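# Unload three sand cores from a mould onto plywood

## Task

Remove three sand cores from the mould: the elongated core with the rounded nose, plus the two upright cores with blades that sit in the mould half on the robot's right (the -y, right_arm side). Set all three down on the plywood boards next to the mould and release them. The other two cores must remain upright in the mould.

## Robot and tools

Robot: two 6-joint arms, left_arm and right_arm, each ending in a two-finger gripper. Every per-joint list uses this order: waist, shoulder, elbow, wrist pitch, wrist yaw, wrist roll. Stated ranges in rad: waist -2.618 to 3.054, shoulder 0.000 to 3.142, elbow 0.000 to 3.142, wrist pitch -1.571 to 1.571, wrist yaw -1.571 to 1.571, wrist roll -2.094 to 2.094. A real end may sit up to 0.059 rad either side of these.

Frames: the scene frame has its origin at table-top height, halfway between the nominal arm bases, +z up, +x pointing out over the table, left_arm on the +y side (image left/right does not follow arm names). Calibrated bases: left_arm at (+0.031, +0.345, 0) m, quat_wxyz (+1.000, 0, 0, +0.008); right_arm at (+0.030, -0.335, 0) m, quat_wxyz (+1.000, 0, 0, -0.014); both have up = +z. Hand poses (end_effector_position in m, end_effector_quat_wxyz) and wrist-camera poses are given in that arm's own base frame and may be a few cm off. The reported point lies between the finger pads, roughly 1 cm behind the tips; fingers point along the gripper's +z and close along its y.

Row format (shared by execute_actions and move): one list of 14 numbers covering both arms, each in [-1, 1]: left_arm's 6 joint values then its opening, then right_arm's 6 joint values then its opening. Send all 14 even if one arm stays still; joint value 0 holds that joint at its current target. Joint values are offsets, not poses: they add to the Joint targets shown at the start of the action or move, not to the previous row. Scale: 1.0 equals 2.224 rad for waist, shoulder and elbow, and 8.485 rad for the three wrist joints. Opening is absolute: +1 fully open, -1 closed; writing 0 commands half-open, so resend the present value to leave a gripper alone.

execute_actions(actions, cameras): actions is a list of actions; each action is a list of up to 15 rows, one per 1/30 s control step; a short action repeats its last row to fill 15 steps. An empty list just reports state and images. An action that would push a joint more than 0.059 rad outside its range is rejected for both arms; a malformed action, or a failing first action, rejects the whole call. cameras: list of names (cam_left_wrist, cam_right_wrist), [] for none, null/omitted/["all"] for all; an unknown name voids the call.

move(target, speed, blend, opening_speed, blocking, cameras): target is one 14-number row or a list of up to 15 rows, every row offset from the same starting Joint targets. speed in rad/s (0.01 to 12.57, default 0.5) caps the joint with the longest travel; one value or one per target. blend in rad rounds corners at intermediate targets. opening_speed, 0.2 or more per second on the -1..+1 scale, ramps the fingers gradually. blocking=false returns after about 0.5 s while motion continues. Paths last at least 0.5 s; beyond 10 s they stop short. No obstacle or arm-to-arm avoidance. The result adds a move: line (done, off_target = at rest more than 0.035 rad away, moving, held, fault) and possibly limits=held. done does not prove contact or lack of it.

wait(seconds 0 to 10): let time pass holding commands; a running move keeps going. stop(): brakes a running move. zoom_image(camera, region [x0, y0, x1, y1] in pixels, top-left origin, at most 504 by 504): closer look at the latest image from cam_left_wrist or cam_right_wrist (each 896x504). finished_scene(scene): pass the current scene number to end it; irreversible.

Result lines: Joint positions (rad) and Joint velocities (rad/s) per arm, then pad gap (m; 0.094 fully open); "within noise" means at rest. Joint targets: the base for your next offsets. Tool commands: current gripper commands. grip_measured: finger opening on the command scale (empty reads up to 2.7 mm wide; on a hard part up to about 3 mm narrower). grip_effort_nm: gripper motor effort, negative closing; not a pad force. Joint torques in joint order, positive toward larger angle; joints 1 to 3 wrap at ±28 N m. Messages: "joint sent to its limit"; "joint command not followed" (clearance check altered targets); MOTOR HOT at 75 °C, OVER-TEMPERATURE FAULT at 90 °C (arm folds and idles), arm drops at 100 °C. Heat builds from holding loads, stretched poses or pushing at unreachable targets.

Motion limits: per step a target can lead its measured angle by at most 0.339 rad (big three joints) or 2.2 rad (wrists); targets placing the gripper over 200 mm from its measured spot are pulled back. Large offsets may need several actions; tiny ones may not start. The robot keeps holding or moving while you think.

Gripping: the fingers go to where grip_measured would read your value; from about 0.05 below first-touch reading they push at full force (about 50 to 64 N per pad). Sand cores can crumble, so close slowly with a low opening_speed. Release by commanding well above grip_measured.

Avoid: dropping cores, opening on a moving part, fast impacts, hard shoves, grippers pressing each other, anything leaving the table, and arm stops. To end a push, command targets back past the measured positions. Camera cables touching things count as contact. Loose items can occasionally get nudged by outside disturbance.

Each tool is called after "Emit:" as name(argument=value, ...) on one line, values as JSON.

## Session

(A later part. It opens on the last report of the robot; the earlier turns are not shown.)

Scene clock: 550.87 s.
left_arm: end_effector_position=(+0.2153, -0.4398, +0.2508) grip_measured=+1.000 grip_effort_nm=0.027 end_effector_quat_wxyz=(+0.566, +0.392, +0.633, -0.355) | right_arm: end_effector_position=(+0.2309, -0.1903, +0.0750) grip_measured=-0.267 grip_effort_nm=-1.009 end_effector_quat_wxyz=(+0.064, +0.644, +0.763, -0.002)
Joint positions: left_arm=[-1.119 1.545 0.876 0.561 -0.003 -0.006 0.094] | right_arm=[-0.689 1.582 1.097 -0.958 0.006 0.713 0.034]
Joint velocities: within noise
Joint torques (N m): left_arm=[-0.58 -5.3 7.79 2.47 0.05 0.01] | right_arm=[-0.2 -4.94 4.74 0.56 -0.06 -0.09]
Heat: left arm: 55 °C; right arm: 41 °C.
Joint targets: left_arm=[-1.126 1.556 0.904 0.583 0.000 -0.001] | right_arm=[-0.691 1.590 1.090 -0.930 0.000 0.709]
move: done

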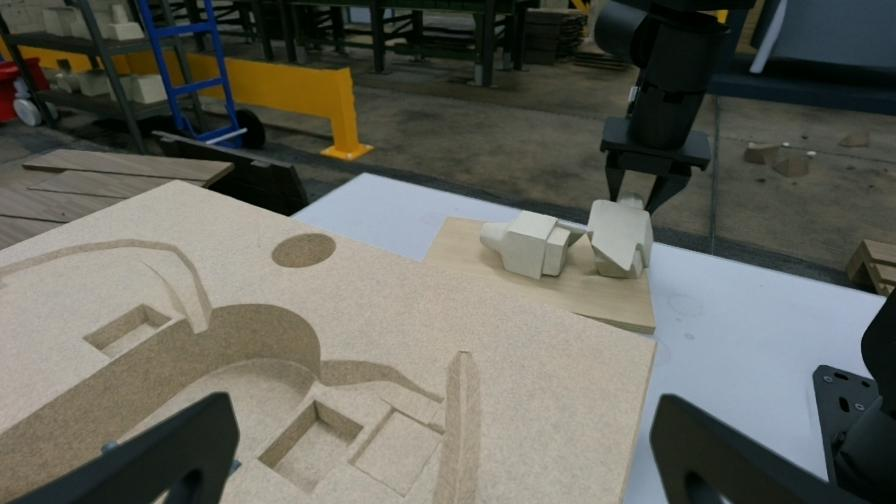

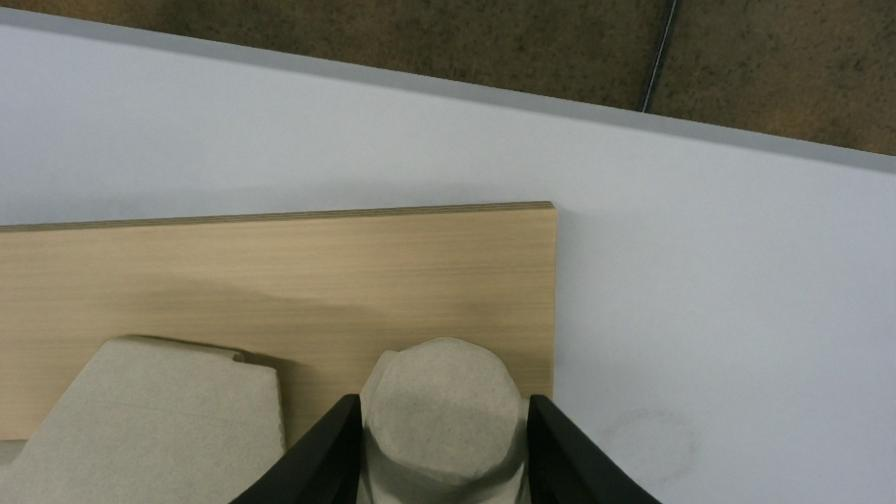

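Emit:
move(target=[0,0,0,0,0,0,1,0,0.0135,-0.0382,0.0118,0,0,-0.6], speed=0.12)

Emit:
zoom_image(camera="cam_left_wrist", region=[450, 100, 750, 350])

Scene clock: 554.77 s.
left_arm: end_effector_position=(+0.2153, -0.4398, +0.2508) grip_measured=+1.000 grip_effort_nm=0.027 end_effector_quat_wxyz=(+0.566, +0.392, +0.633, -0.355) | right_arm: end_effector_position=(+0.2333, -0.1984, +0.0635) grip_measured=-0.268 grip_effort_nm=-1.004 end_effector_quat_wxyz=(+0.083, +0.644, +0.760, -0.010)
Joint positions: left_arm=[-1.119 1.545 0.876 0.561 -0.003 -0.006 0.094] | right_arm=[-0.696 1.586 1.048 -0.866 0.021 0.708 0.034]
Joint velocities: within noise
Joint torques (N m): left_arm=[-0.49 -5.27 7.91 2.46 0.06 0] | right_arm=[0.38 -2.91 2.04 0.72 -0.2 -0.02]
Heat: left arm: 55 °C; right arm: 40 °C.
Joint targets: left_arm=[-1.126 1.556 0.904 0.583 0.000 -0.001] | right_arm=[-0.691 1.621 1.004 -0.830 0.000 0.709]
move: off_target (right_arm); right_arm: the elbow is farthest, 0.043 rad from its target

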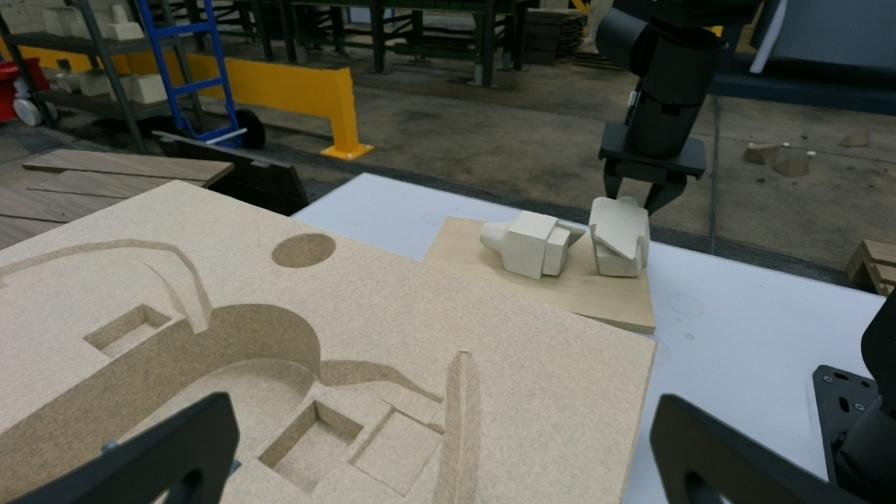

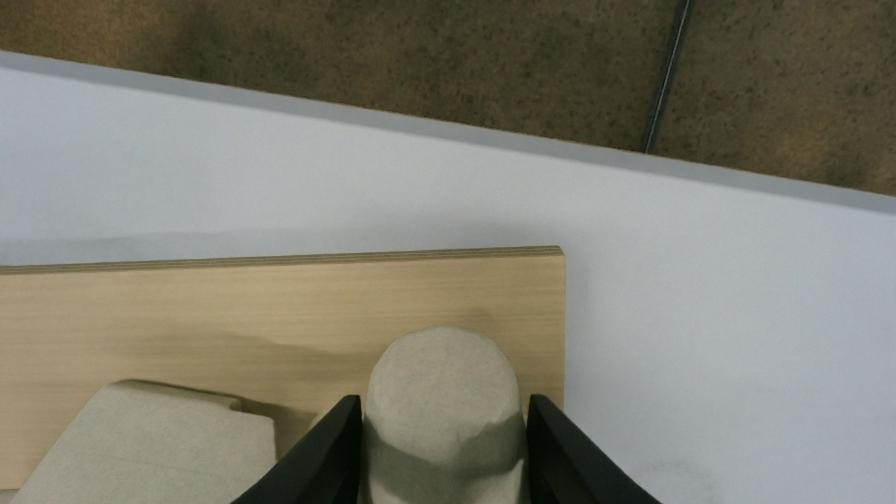

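Scaled by 1.680.

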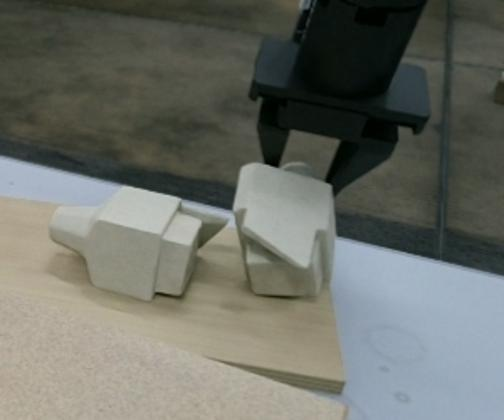

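Emit:
move(target=[0,0,0,0,0,0,1,0,0.022,-0.01,0.004,0,0,-0.6], speed=0.12)

Emit:
zoom_image(camera="cam_left_wrist", region=[450, 100, 750, 350])

Scene clock: 558.73 s.
left_arm: end_effector_position=(+0.2153, -0.4398, +0.2508) grip_measured=+1.000 grip_effort_nm=0.037 end_effector_quat_wxyz=(+0.566, +0.392, +0.633, -0.355) | right_arm: end_effector_position=(+0.2347, -0.2010, +0.0603) grip_measured=-0.271 grip_effort_nm=-1.004 end_effector_quat_wxyz=(+0.085, +0.644, +0.760, -0.008)
Joint positions: left_arm=[-1.119 1.545 0.876 0.561 -0.003 -0.006 0.094] | right_arm=[-0.702 1.597 1.045 -0.849 0.017 0.704 0.034]
Joint velocities: within noise
Joint torques (N m): left_arm=[-0.51 -5.31 7.92 2.5 0.08 0.01] | right_arm=[0.9 -0.13 0.57 0.92 -0.16 0.01]
Heat: left arm: 55 °C; right arm: 40 °C.
Joint targets: left_arm=[-1.126 1.556 0.904 0.583 0.000 -0.001] | right_arm=[-0.691 1.669 0.982 -0.795 0.000 0.709]
move: off_target (right_arm); right_arm: the shoulder is farthest, 0.073 rad from its target

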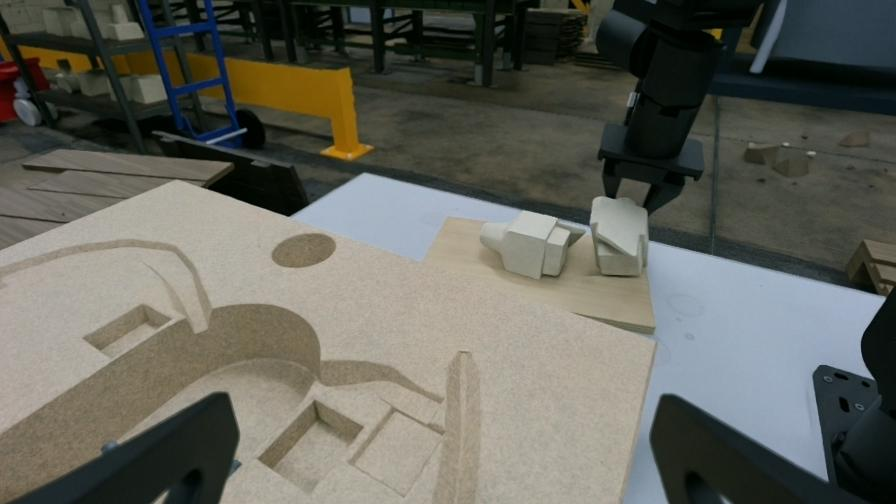

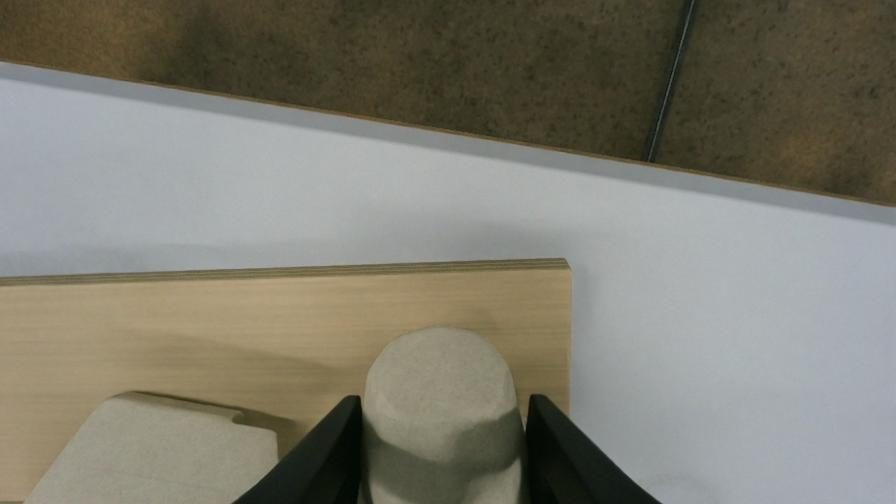

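Scaled by 1.680.

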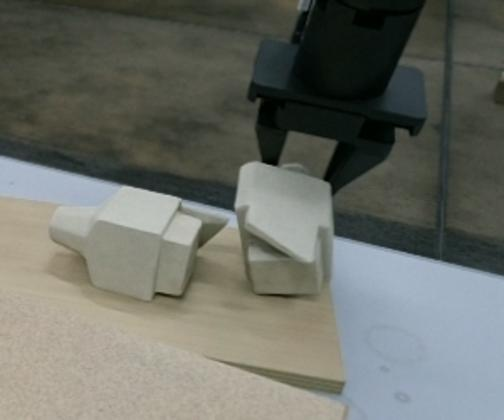

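Emit:
move(target=[0,0,0,0,0,0,1,-0.004,-0.012,0.012,-0.0025,0,0,-0.6], speed=0.2, cameras=[])

Emit:
move(target=[0,0,0,0,0,0,1,0,0,0,0,0,0,-0.1], opening_speed=0.2)

Emit:
zoom_image(camera="cam_left_wrist", region=[450, 100, 750, 350])

Scene clock: 562.93 s.
left_arm: end_effector_position=(+0.2153, -0.4398, +0.2508) grip_measured=+1.000 grip_effort_nm=0.027 end_effector_quat_wxyz=(+0.566, +0.392, +0.633, -0.355) | right_arm: end_effector_position=(+0.2345, -0.2015, +0.0606) grip_measured=-0.271 grip_effort_nm=-1.004 end_effector_quat_wxyz=(+0.085, +0.646, +0.759, -0.005)
Joint positions: left_arm=[-1.119 1.545 0.876 0.561 -0.003 -0.006 0.094] | right_arm=[-0.707 1.597 1.046 -0.849 0.01 0.703 0.034]
Joint velocities: within noise
Joint torques (N m): left_arm=[-0.53 -5.33 7.91 2.47 0.03 0] | right_arm=[0.59 -2.15 2.48 0.72 -0.11 0.04]
Heat: left arm: 55 °C; right arm: 39 °C.
Joint targets: left_arm=[-1.126 1.556 0.904 0.583 0.000 -0.001] | right_arm=[-0.700 1.643 1.009 -0.817 0.000 0.709]
move: off_target (right_arm); right_arm: the shoulder is farthest, 0.045 rad from its target
No camera images: "cameras" was empty.

Scene clock: 565.63 s.
left_arm: end_effector_position=(+0.2153, -0.4398, +0.2508) grip_measured=+1.000 grip_effort_nm=0.032 end_effector_quat_wxyz=(+0.566, +0.392, +0.633, -0.355) | right_arm: end_effector_position=(+0.2390, -0.2058, +0.0497) grip_measured=-0.103 grip_effort_nm=0.173 end_effector_quat_wxyz=(+0.091, +0.647, +0.757, -0.006)
Joint positions: left_arm=[-1.119 1.545 0.876 0.561 -0.003 -0.006 0.094] | right_arm=[-0.707 1.626 1.028 -0.792 0.012 0.706 0.042]
Joint velocities: within noise
Joint torques (N m): left_arm=[-0.38 -5.29 7.83 2.49 0.06 0.01] | right_arm=[0.62 -4.55 3.75 0.19 -0.12 0]
Heat: left arm: 55 °C; right arm: 39 °C.
Joint targets: left_arm=[-1.126 1.556 0.904 0.583 0.000 -0.001] | right_arm=[-0.700 1.643 1.009 -0.817 0.000 0.709]
move: done

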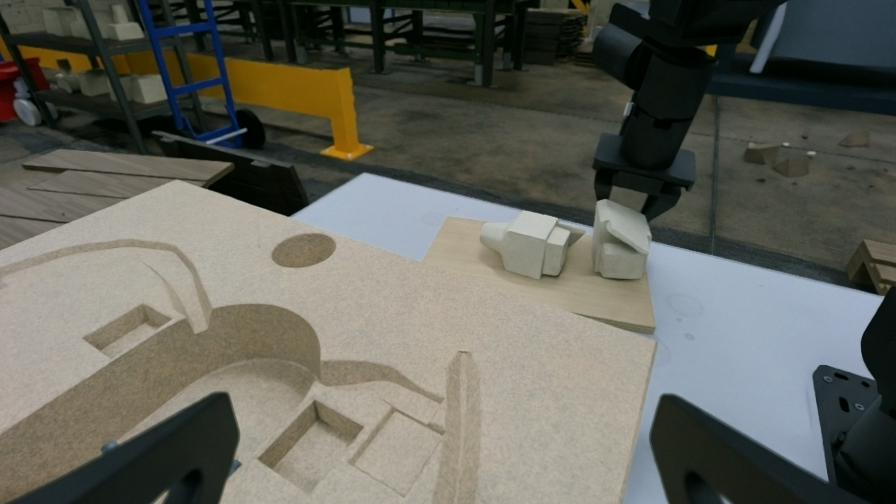

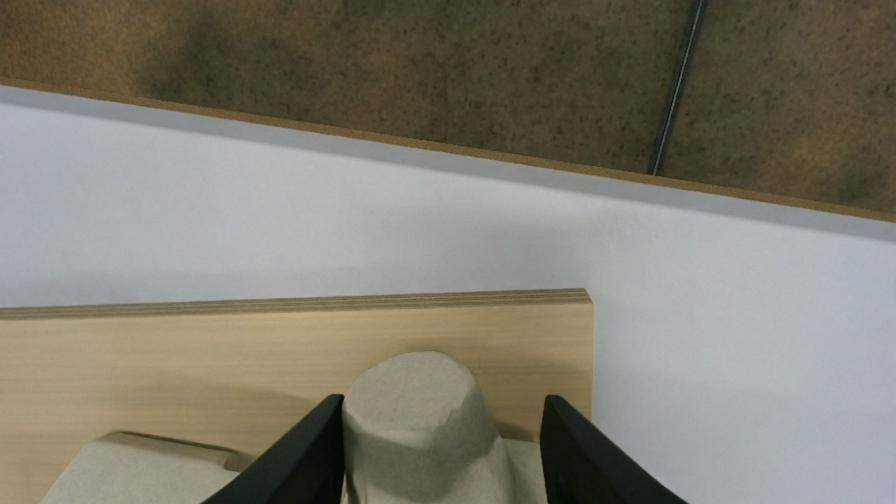

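Scaled by 1.680.

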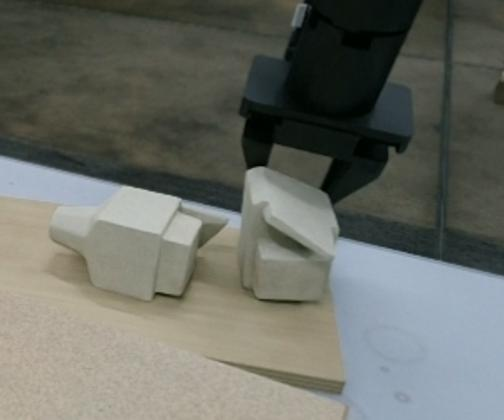

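Emit:
move(target=[0,0,0,0,0,0,1,-0.004,0,0,0,0,0,0.15], opening_speed=0.2)

Emit:
zoom_image(camera="cam_left_wrist", region=[450, 100, 750, 350])

Scene clock: 569.60 s.
left_arm: end_effector_position=(+0.2153, -0.4398, +0.2508) grip_measured=+1.000 grip_effort_nm=0.022 end_effector_quat_wxyz=(+0.566, +0.392, +0.633, -0.355) | right_arm: end_effector_position=(+0.2378, -0.2027, +0.0458) grip_measured=+0.147 grip_effort_nm=0.173 end_effector_quat_wxyz=(+0.084, +0.647, +0.758, -0.002)
Joint positions: left_arm=[-1.119 1.545 0.876 0.561 -0.003 -0.006 0.094] | right_arm=[-0.707 1.631 1.021 -0.792 0.003 0.706 0.054]
Joint velocities: within noise
Joint torques (N m): left_arm=[-0.49 -5.27 7.86 2.45 0.06 -0.01] | right_arm=[-0.16 -4.98 4.29 0.17 -0.04 0]
Heat: left arm: 55 °C; right arm: 39 °C.
Joint targets: left_arm=[-1.126 1.556 0.904 0.583 0.000 -0.001] | right_arm=[-0.709 1.643 1.009 -0.817 0.000 0.709]
move: done

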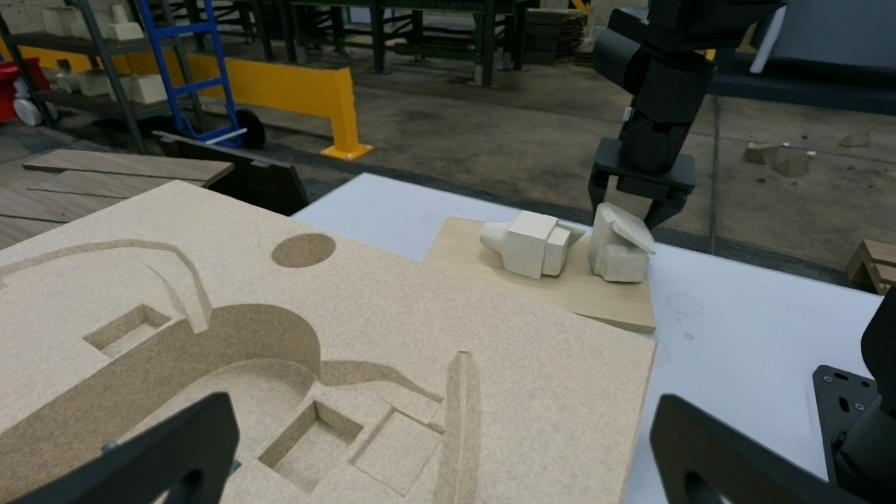

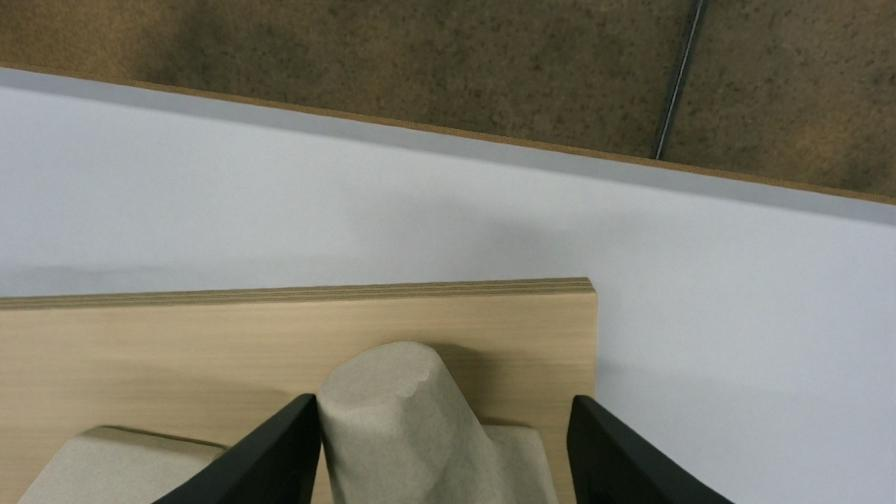

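Scaled by 1.680.

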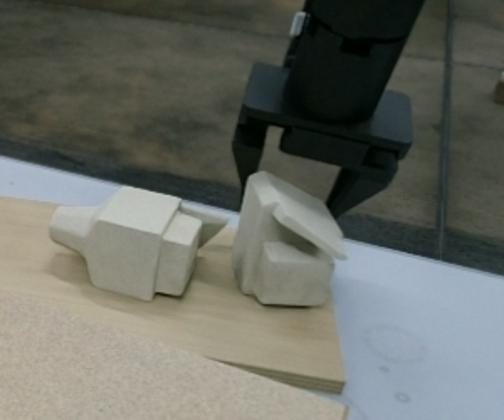

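Emit:
move(target=[0,0,0,0,0,0,1,-0.0225,-0.045,-0.0238,0,0,0,0.15], speed=0.1)

Emit:
zoom_image(camera="cam_left_wrist", region=[450, 100, 750, 350])

Scene clock: 582.50 s.
left_arm: end_effector_position=(+0.2153, -0.4398, +0.2508) grip_measured=+1.000 grip_effort_nm=0.022 end_effector_quat_wxyz=(+0.566, +0.392, +0.633, -0.355) | right_arm: end_effector_position=(+0.2209, -0.2035, +0.0491) grip_measured=+0.147 grip_effort_nm=0.154 end_effector_quat_wxyz=(+0.091, +0.665, +0.742, +0.002)
Joint positions: left_arm=[-1.119 1.545 0.876 0.561 -0.003 -0.006 0.094] | right_arm=[-0.752 1.57 0.968 -0.788 -0.008 0.709 0.054]
Joint velocities: within noise
Joint torques (N m): left_arm=[-0.54 -5.22 7.84 2.49 0.04 0.01] | right_arm=[-0.58 -7.64 4.26 0.16 0.06 -0.04]
Heat: left arm: 55 °C; right arm: 39 °C.
Joint targets: left_arm=[-1.126 1.556 0.904 0.583 0.000 -0.001] | right_arm=[-0.759 1.543 0.956 -0.816 0.000 0.709]
move: done

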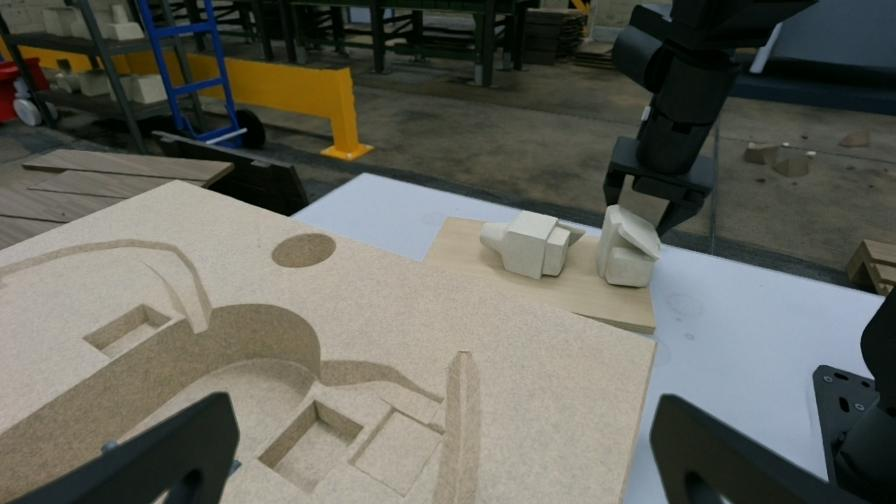

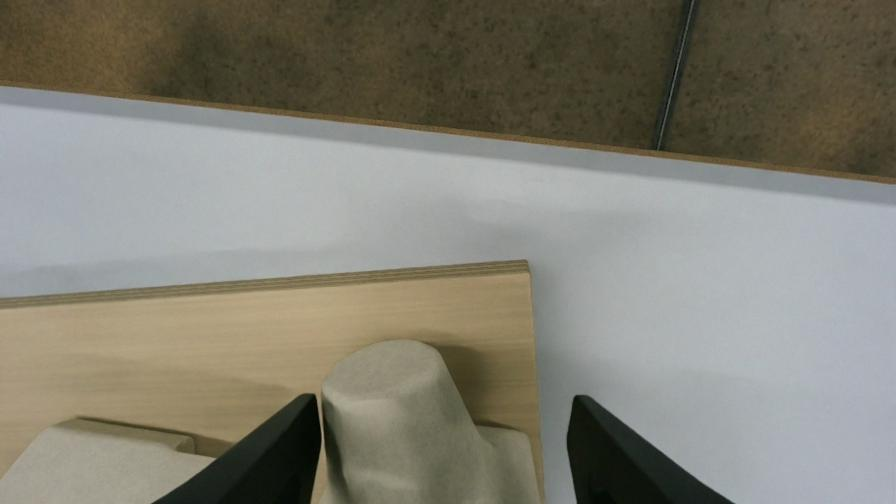

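Scaled by 1.680.

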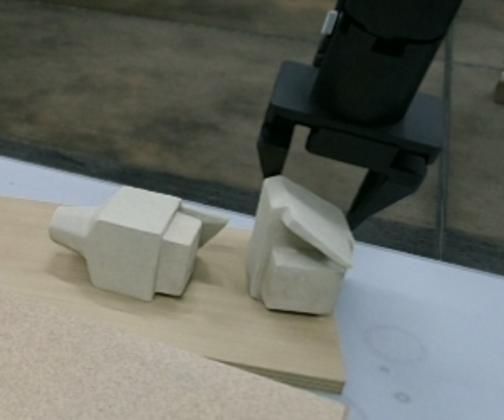

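Emit:
move(target=[0,0,0,0,0,0,1,0,0,0,0,0,0,0.6], opening_speed=0.2)

Emit:
zoom_image(camera="cam_left_wrist", region=[450, 100, 750, 350])

Scene clock: 588.03 s.
left_arm: end_effector_position=(+0.2153, -0.4398, +0.2508) grip_measured=+1.000 grip_effort_nm=0.032 end_effector_quat_wxyz=(+0.566, +0.392, +0.633, -0.355) | right_arm: end_effector_position=(+0.2180, -0.2009, +0.0484) grip_measured=+0.597 grip_effort_nm=0.178 end_effector_quat_wxyz=(+0.083, +0.665, +0.742, +0.002)
Joint positions: left_arm=[-1.119 1.545 0.876 0.561 -0.003 -0.006 0.094] | right_arm=[-0.752 1.57 0.968 -0.804 -0.008 0.709 0.075]
Joint velocities: within noise
Joint torques (N m): left_arm=[-0.5 -5.27 7.91 2.48 0.05 0] | right_arm=[-0.58 -7.64 4.23 0.27 0.06 -0.04]
Heat: left arm: 55 °C; right arm: 39 °C.
Joint targets: left_arm=[-1.126 1.556 0.904 0.583 0.000 -0.001] | right_arm=[-0.759 1.543 0.956 -0.817 0.000 0.709]
move: done

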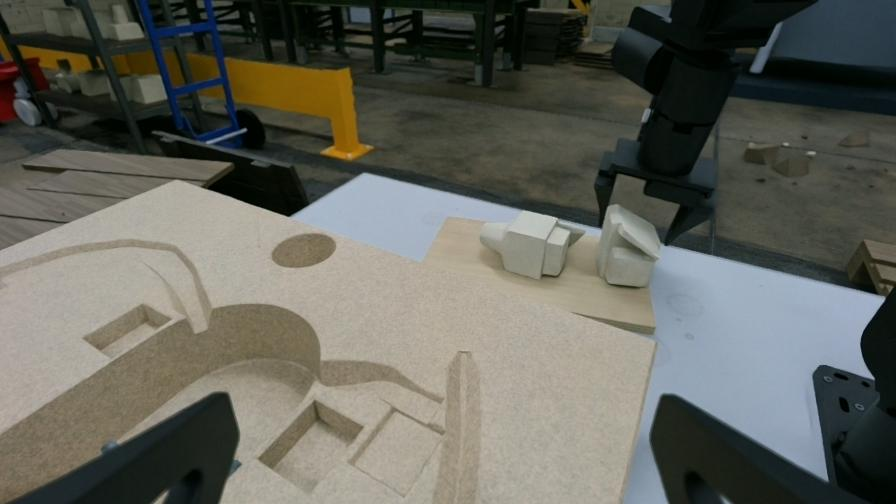

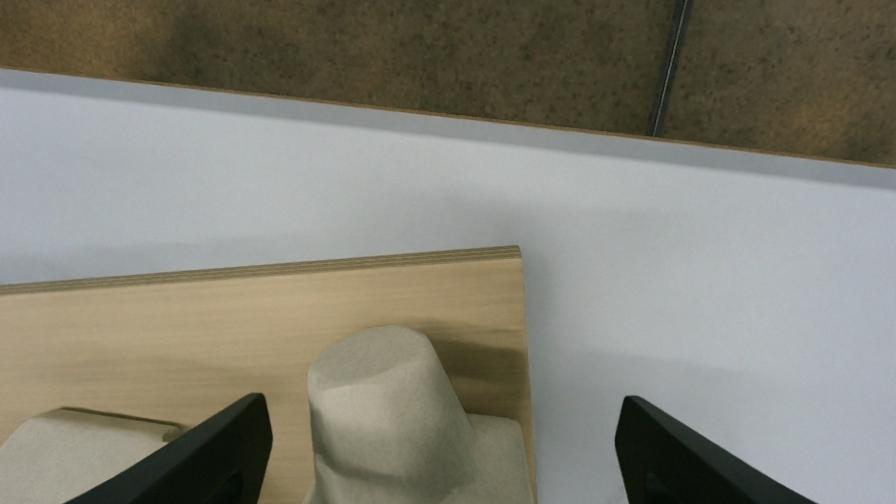

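Scaled by 1.680.

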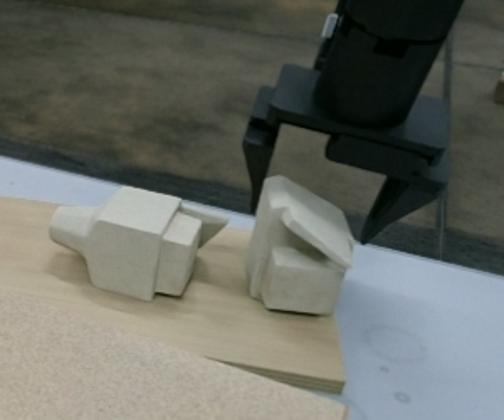

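Emit:
move(target=[[0,0,0,0,0,0,1,0,-0.16,0,0,0,0,0.6],[0.416,-0.160,0.493,-0.2455,0,0,1,0.1,-0.16,0.3,0,0,-0.083,0.6]], speed=[0.3,0.8])

Scene clock: 618.30 s.
left_arm: end_effector_position=(+0.2386, -0.0491, +0.4194) grip_measured=+1.000 grip_effort_nm=0.032 end_effector_quat_wxyz=(+0.417, +0.091, +0.903, -0.044) | right_arm: end_effector_position=(+0.3049, -0.1821, +0.4142) grip_measured=+0.597 grip_effort_nm=0.173 end_effector_quat_wxyz=(+0.527, +0.229, +0.806, -0.141)
Joint positions: left_arm=[-0.208 1.199 1.987 -1.493 -0.002 -0.006 0.094] | right_arm=[-0.544 1.202 1.598 -0.812 -0.005 0.013 0.075]
Joint velocities: within noise
Joint torques (N m): left_arm=[0.7 -0.96 4.19 1.81 0.03 -0.01] | right_arm=[0.62 -3.85 7.36 1.45 0.03 -0.14]
Heat: left arm: 55 °C; right arm: 39 °C.
Joint targets: left_arm=[-0.200 1.200 2.000 -1.500 0.000 -0.001] | right_arm=[-0.537 1.187 1.623 -0.817 0.000 0.005]
move: done

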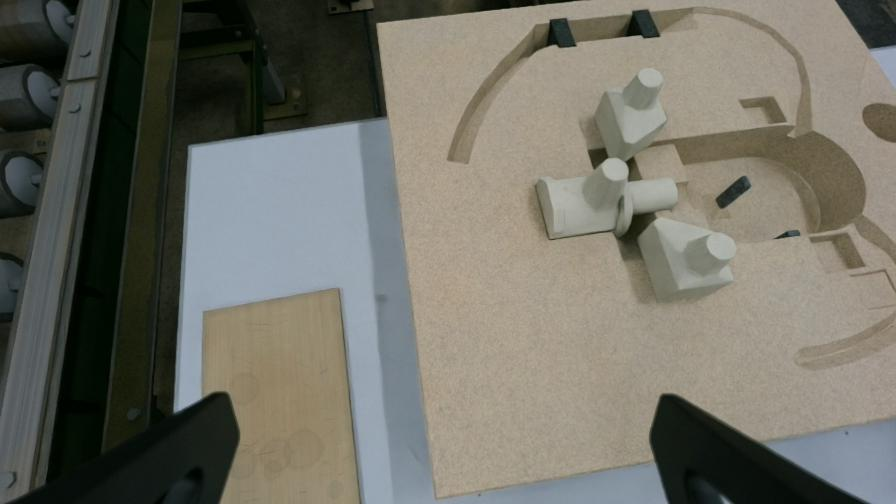

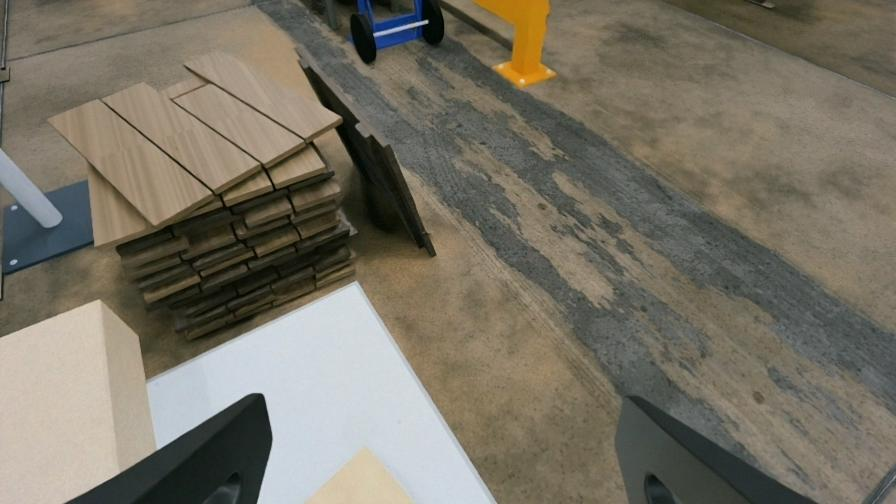

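Emit:
move(target=[-0.1497,0.3062,-0.0854,0.0932,0,0,0.4,0,0,0,0,0,0,0.6], speed=0.6, cameras=["cam_left_wrist"])

Scene clock: 650.77 s.
left_arm: end_effector_position=(+0.4508, -0.2641, +0.2354) grip_measured=+0.402 grip_effort_nm=-0.076 end_effector_quat_wxyz=(+0.364, +0.241, +0.894, -0.100) | right_arm: end_effector_position=(+0.3049, -0.1821, +0.4142) grip_measured=+0.597 grip_effort_nm=0.173 end_effector_quat_wxyz=(+0.527, +0.229, +0.806, -0.141)
Joint positions: left_arm=[-0.532 1.879 1.81 -0.727 -0.001 -0.006 0.066] | right_arm=[-0.544 1.202 1.598 -0.812 -0.005 0.012 0.075]
Joint velocities: within noise
Joint torques (N m): left_arm=[-0.01 -8.69 5.53 1.94 0.04 -0.02] | right_arm=[0.59 -3.79 7.36 1.45 0.04 -0.12]
Heat: left arm: 49 °C; right arm: 40 °C.
Joint targets: left_arm=[-0.533 1.881 1.810 -0.709 0.000 0.000] | right_arm=[-0.537 1.187 1.623 -0.817 0.000 0.005]
move: done
Images, in order (width x height): cam_left_wrist 896x504.

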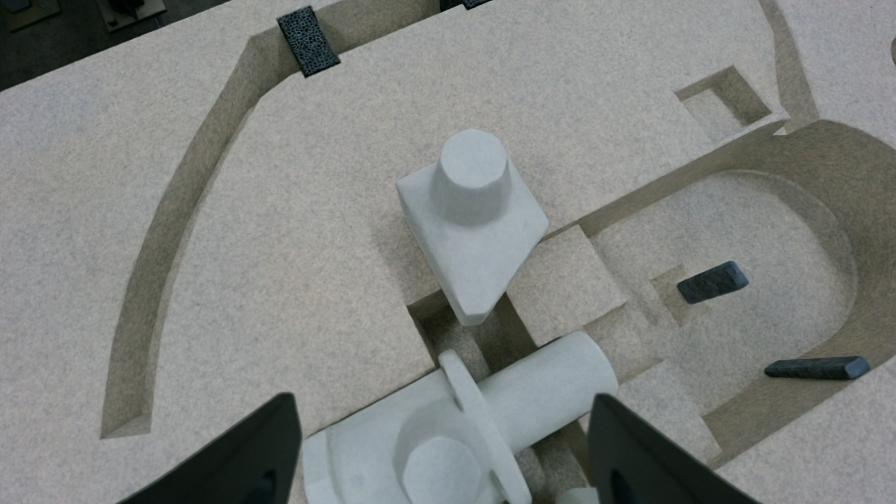

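Emit:
move(target=[0,-0.0135,-0.1475,0.0367,0,0,0.4,0,0,0,0,0,0,0.6], speed=0.25, cameras=["cam_left_wrist"])

Emit:
zoom_image(camera="cam_left_wrist", region=[200, 250, 700, 504])

Scene clock: 665.07 s.
left_arm: end_effector_position=(+0.4494, -0.2633, +0.1523) grip_measured=+0.402 grip_effort_nm=-0.076 end_effector_quat_wxyz=(+0.358, +0.241, +0.897, -0.098) | right_arm: end_effector_position=(+0.3049, -0.1821, +0.4142) grip_measured=+0.597 grip_effort_nm=0.173 end_effector_quat_wxyz=(+0.527, +0.229, +0.806, -0.141)
Joint positions: left_arm=[-0.532 1.879 1.488 -0.419 -0.001 -0.006 0.066] | right_arm=[-0.544 1.202 1.598 -0.812 -0.005 0.012 0.075]
Joint velocities: within noise
Joint torques (N m): left_arm=[-0.03 -10.95 5 1.97 0.01 0] | right_arm=[0.62 -3.79 7.36 1.45 0.03 -0.12]
Heat: left arm: 48 °C; right arm: 41 °C.
Joint targets: left_arm=[-0.533 1.851 1.482 -0.398 0.000 0.000] | right_arm=[-0.537 1.187 1.623 -0.817 0.000 0.005]
move: done
Images, in order (width x height): cam_left_wrist 896x504.

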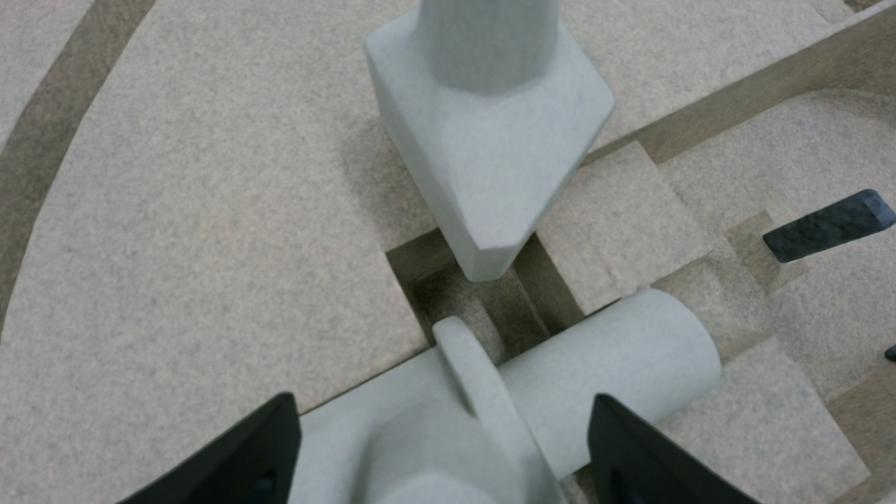

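Scaled by 1.008.

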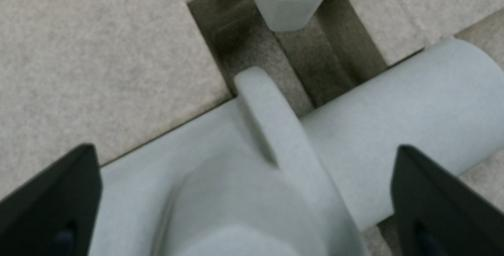

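Emit:
move(target=[0,-0.0274,-0.0315,0.003,0,0,0.4,0,0,0,0,0,0,0.6], speed=0.2, cameras=["cam_left_wrist"])

Scene clock: 675.73 s.
left_arm: end_effector_position=(+0.4392, -0.2573, +0.1523) grip_measured=+0.402 grip_effort_nm=-0.076 end_effector_quat_wxyz=(+0.361, +0.241, +0.895, -0.099) | right_arm: end_effector_position=(+0.3049, -0.1821, +0.4142) grip_measured=+0.597 grip_effort_nm=0.173 end_effector_quat_wxyz=(+0.527, +0.229, +0.806, -0.141)
Joint positions: left_arm=[-0.532 1.831 1.421 -0.394 -0.001 -0.006 0.066] | right_arm=[-0.544 1.202 1.598 -0.812 -0.005 0.012 0.075]
Joint velocities: within noise
Joint torques (N m): left_arm=[-0.13 -11.51 4.82 2.01 0.04 0.01] | right_arm=[0.62 -3.82 7.39 1.44 0.04 -0.12]
Heat: left arm: 48 °C; right arm: 41 °C.
Joint targets: left_arm=[-0.533 1.790 1.412 -0.373 0.000 0.000] | right_arm=[-0.537 1.187 1.623 -0.817 0.000 0.005]
move: off_target (left_arm); left_arm: the shoulder is farthest, 0.041 rad from its target
Images, in order (width x height): cam_left_wrist 896x504.

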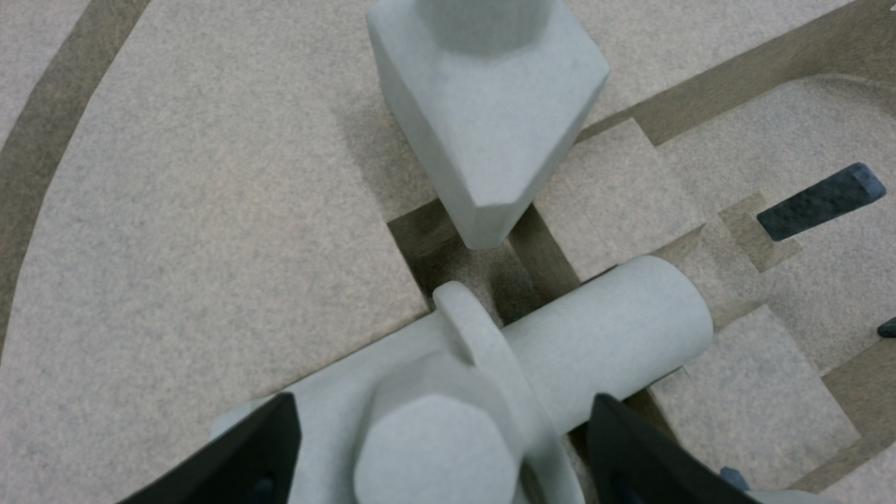

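Emit:
move(target=[0,0,0,0,0,0,-0.55,0,0,0,0,0,0,0.6], opening_speed=0.6, cameras=["cam_left_wrist"])

Scene clock: 682.33 s.
left_arm: end_effector_position=(+0.4396, -0.2569, +0.1525) grip_measured=-0.234 grip_effort_nm=-0.999 end_effector_quat_wxyz=(+0.362, +0.241, +0.895, -0.098) | right_arm: end_effector_position=(+0.3049, -0.1821, +0.4142) grip_measured=+0.597 grip_effort_nm=0.173 end_effector_quat_wxyz=(+0.527, +0.229, +0.806, -0.141)
Joint positions: left_arm=[-0.532 1.831 1.421 -0.393 -0.004 -0.005 0.036] | right_arm=[-0.544 1.202 1.598 -0.812 -0.005 0.012 0.075]
Joint velocities: within noise
Joint torques (N m): left_arm=[-0.06 -11.56 4.77 2 0.08 -0.02] | right_arm=[0.59 -3.79 7.36 1.45 0.05 -0.12]
Heat: left arm: 48 °C; right arm: 41 °C.
Joint targets: left_arm=[-0.533 1.790 1.412 -0.372 0.000 -0.001] | right_arm=[-0.537 1.187 1.623 -0.817 0.000 0.005]
move: off_target (left_arm); left_arm: the shoulder is farthest, 0.041 rad from its target
Images, in order (width x height): cam_left_wrist 896x504.

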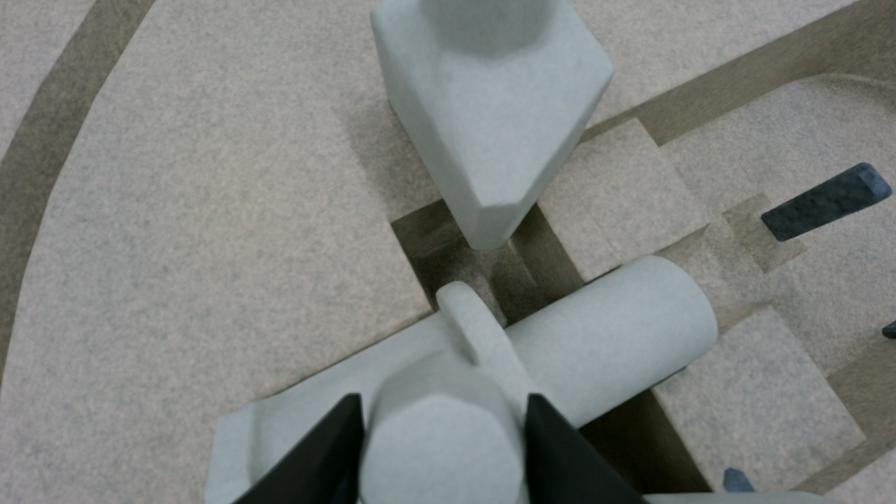

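Emit:
move(target=[0,0,0.2028,-0.0457,0,0,-0.55,0,0,0,0,0,0,0.6], speed=0.25, cameras=["cam_left_wrist"])

Scene clock: 688.00 s.
left_arm: end_effector_position=(+0.4296, -0.2479, +0.2263) grip_measured=-0.238 grip_effort_nm=-0.994 end_effector_quat_wxyz=(+0.316, +0.242, +0.913, -0.087) | right_arm: end_effector_position=(+0.3049, -0.1821, +0.4142) grip_measured=+0.597 grip_effort_nm=0.173 end_effector_quat_wxyz=(+0.527, +0.229, +0.806, -0.141)
Joint positions: left_arm=[-0.525 1.858 1.816 -0.86 0.002 -0.007 0.036] | right_arm=[-0.544 1.202 1.598 -0.812 -0.005 0.012 0.075]
Joint velocities: within noise
Joint torques (N m): left_arm=[-0.61 -13.83 9.37 2.71 -0.01 0.01] | right_arm=[0.61 -3.79 7.39 1.44 0.04 -0.12]
Heat: left arm: 48 °C; right arm: 41 °C.
Joint targets: left_arm=[-0.533 1.790 1.863 -0.760 0.000 -0.001] | right_arm=[-0.537 1.187 1.623 -0.817 0.000 0.005]
move: off_target (left_arm); left_arm: the wrist pitch is farthest, 0.100 rad from its target
Images, in order (width x height): cam_left_wrist 896x504.

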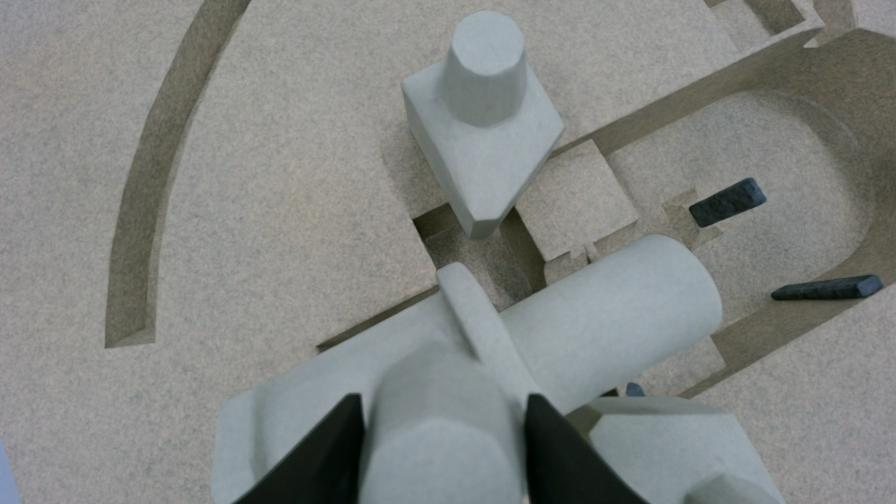

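Emit:
move(target=[[0.1529,-0.0135,0.0391,-0.013,0,0,-0.55,0,0,0,0,0,0,0.6],[0.3997,-0.2806,-0.3768,0.0224,0,0,-0.55,0,0,0,0,0,0,0.6]], speed=[0.3,0.5], blend=0.1, cameras=["cam_left_wrist"])

Scene clock: 709.00 s.
left_arm: end_effector_position=(+0.3149, +0.1171, +0.1767) grip_measured=-0.238 grip_effort_nm=-0.999 end_effector_quat_wxyz=(+0.322, -0.169, +0.930, +0.058) | right_arm: end_effector_position=(+0.3048, -0.1822, +0.4142) grip_measured=+0.597 grip_effort_nm=0.173 end_effector_quat_wxyz=(+0.527, +0.229, +0.806, -0.142)
Joint positions: left_arm=[0.351 1.224 1.004 -0.685 -0.004 -0.006 0.036] | right_arm=[-0.544 1.202 1.598 -0.812 -0.005 0.012 0.075]
Joint velocities: within noise
Joint torques (N m): left_arm=[0.47 -7.86 7.13 2.87 0.09 -0.01] | right_arm=[0.61 -3.79 7.36 1.45 0.04 -0.12]
Heat: left arm: 50 °C; right arm: 42 °C.
Joint targets: left_arm=[0.356 1.166 1.025 -0.570 0.000 -0.001] | right_arm=[-0.537 1.187 1.623 -0.817 0.000 0.005]
move: off_target (left_arm); left_arm: the wrist pitch is farthest, 0.115 rad from its target
Images, in order (width x height): cam_left_wrist 896x504.

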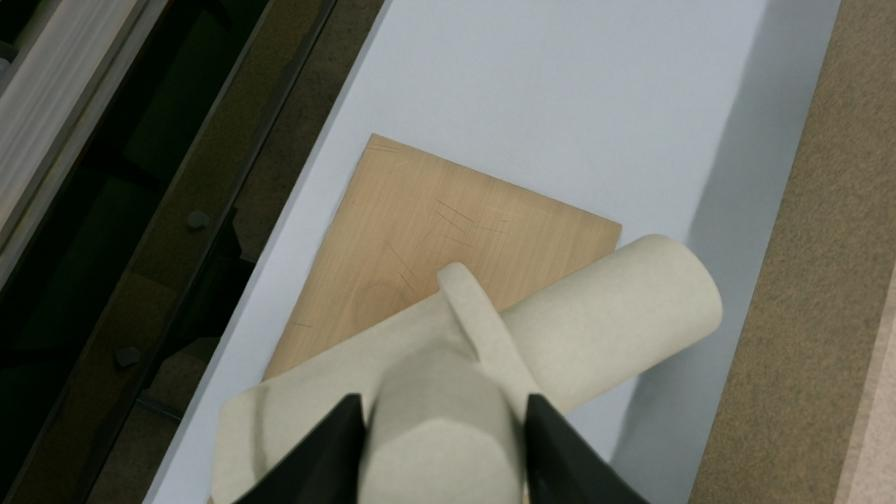

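Emit:
move(target=[0.013,0,-0.1394,0.0478,0,0,-0.55,0,0,0,0,0,0,0.6], speed=0.3, cameras=["cam_left_wrist"])

Scene clock: 717.33 s.
left_arm: end_effector_position=(+0.3173, +0.1273, +0.1154) grip_measured=-0.238 grip_effort_nm=-0.999 end_effector_quat_wxyz=(+0.361, -0.177, +0.913, +0.070) | right_arm: end_effector_position=(+0.3048, -0.1822, +0.4142) grip_measured=+0.597 grip_effort_nm=0.173 end_effector_quat_wxyz=(+0.527, +0.229, +0.806, -0.142)
Joint positions: left_arm=[0.376 1.221 0.7 -0.296 -0.004 -0.006 0.036] | right_arm=[-0.544 1.202 1.598 -0.812 -0.005 0.012 0.075]
Joint velocities: within noise
Joint torques (N m): left_arm=[0.59 -7.54 6.65 3.17 0.06 -0.01] | right_arm=[0.62 -3.82 7.38 1.45 0.04 -0.11]
Heat: left arm: 52 °C; right arm: 42 °C.
Joint targets: left_arm=[0.385 1.166 0.715 -0.164 0.000 -0.001] | right_arm=[-0.537 1.187 1.623 -0.817 0.000 0.005]
move: off_target (left_arm); left_arm: the wrist pitch is farthest, 0.131 rad from its target
Images, in order (width x height): cam_left_wrist 896x504.

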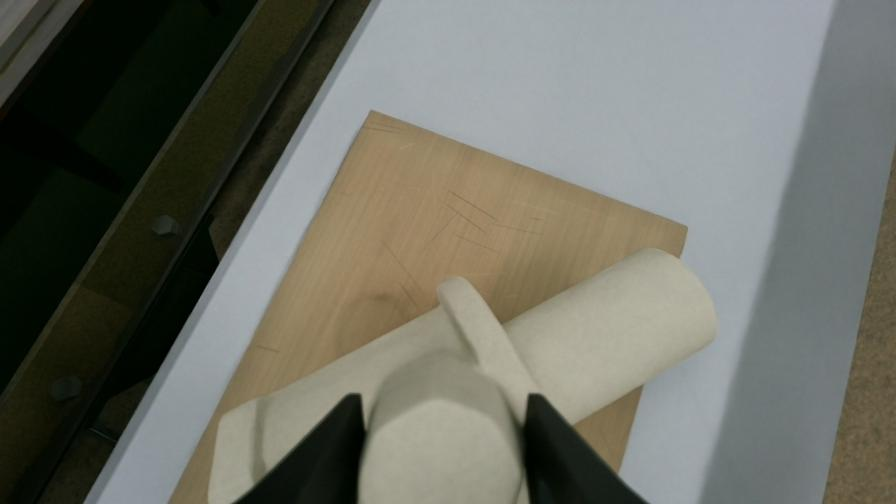

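Emit:
move(target=[0.02,0.03,-0.0315,0.0115,0,0,-0.55,0,0,0,0,0,0,0.6], speed=0.12, cameras=["cam_left_wrist"])

Scene clock: 722.33 s.
left_arm: end_effector_position=(+0.3223, +0.1428, +0.1146) grip_measured=-0.239 grip_effort_nm=-0.999 end_effector_quat_wxyz=(+0.396, -0.189, +0.895, +0.082) | right_arm: end_effector_position=(+0.3048, -0.1822, +0.4142) grip_measured=+0.597 grip_effort_nm=0.173 end_effector_quat_wxyz=(+0.527, +0.229, +0.806, -0.142)
Joint positions: left_arm=[0.416 1.229 0.644 -0.154 0.004 -0.001 0.036] | right_arm=[-0.544 1.202 1.598 -0.812 -0.005 0.012 0.075]
Joint velocities: within noise
Joint torques (N m): left_arm=[1.03 -3.11 5.38 2.8 0 -0.06] | right_arm=[0.61 -3.82 7.35 1.44 0.04 -0.12]
Heat: left arm: 53 °C; right arm: 42 °C.
Joint targets: left_arm=[0.429 1.233 0.645 -0.067 0.000 -0.001] | right_arm=[-0.537 1.187 1.623 -0.817 0.000 0.005]
move: off_target (left_arm); left_arm: the wrist pitch is farthest, 0.088 rad from its target
Images, in order (width x height): cam_left_wrist 896x504.

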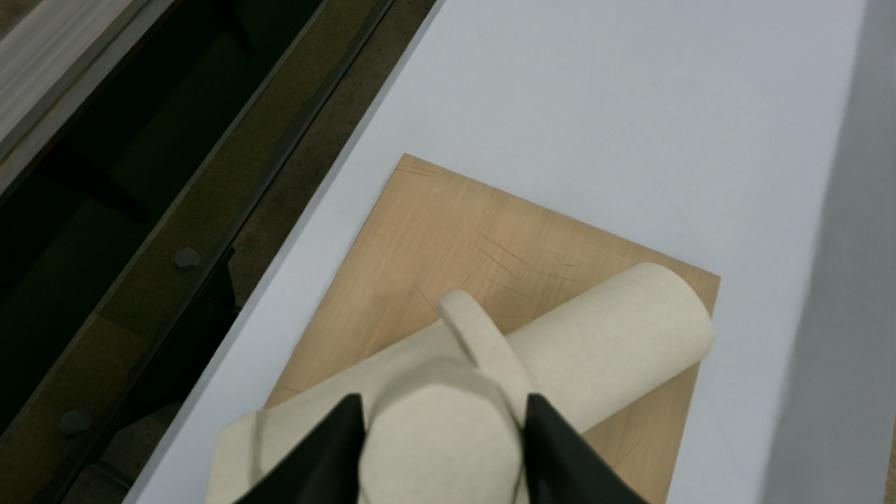

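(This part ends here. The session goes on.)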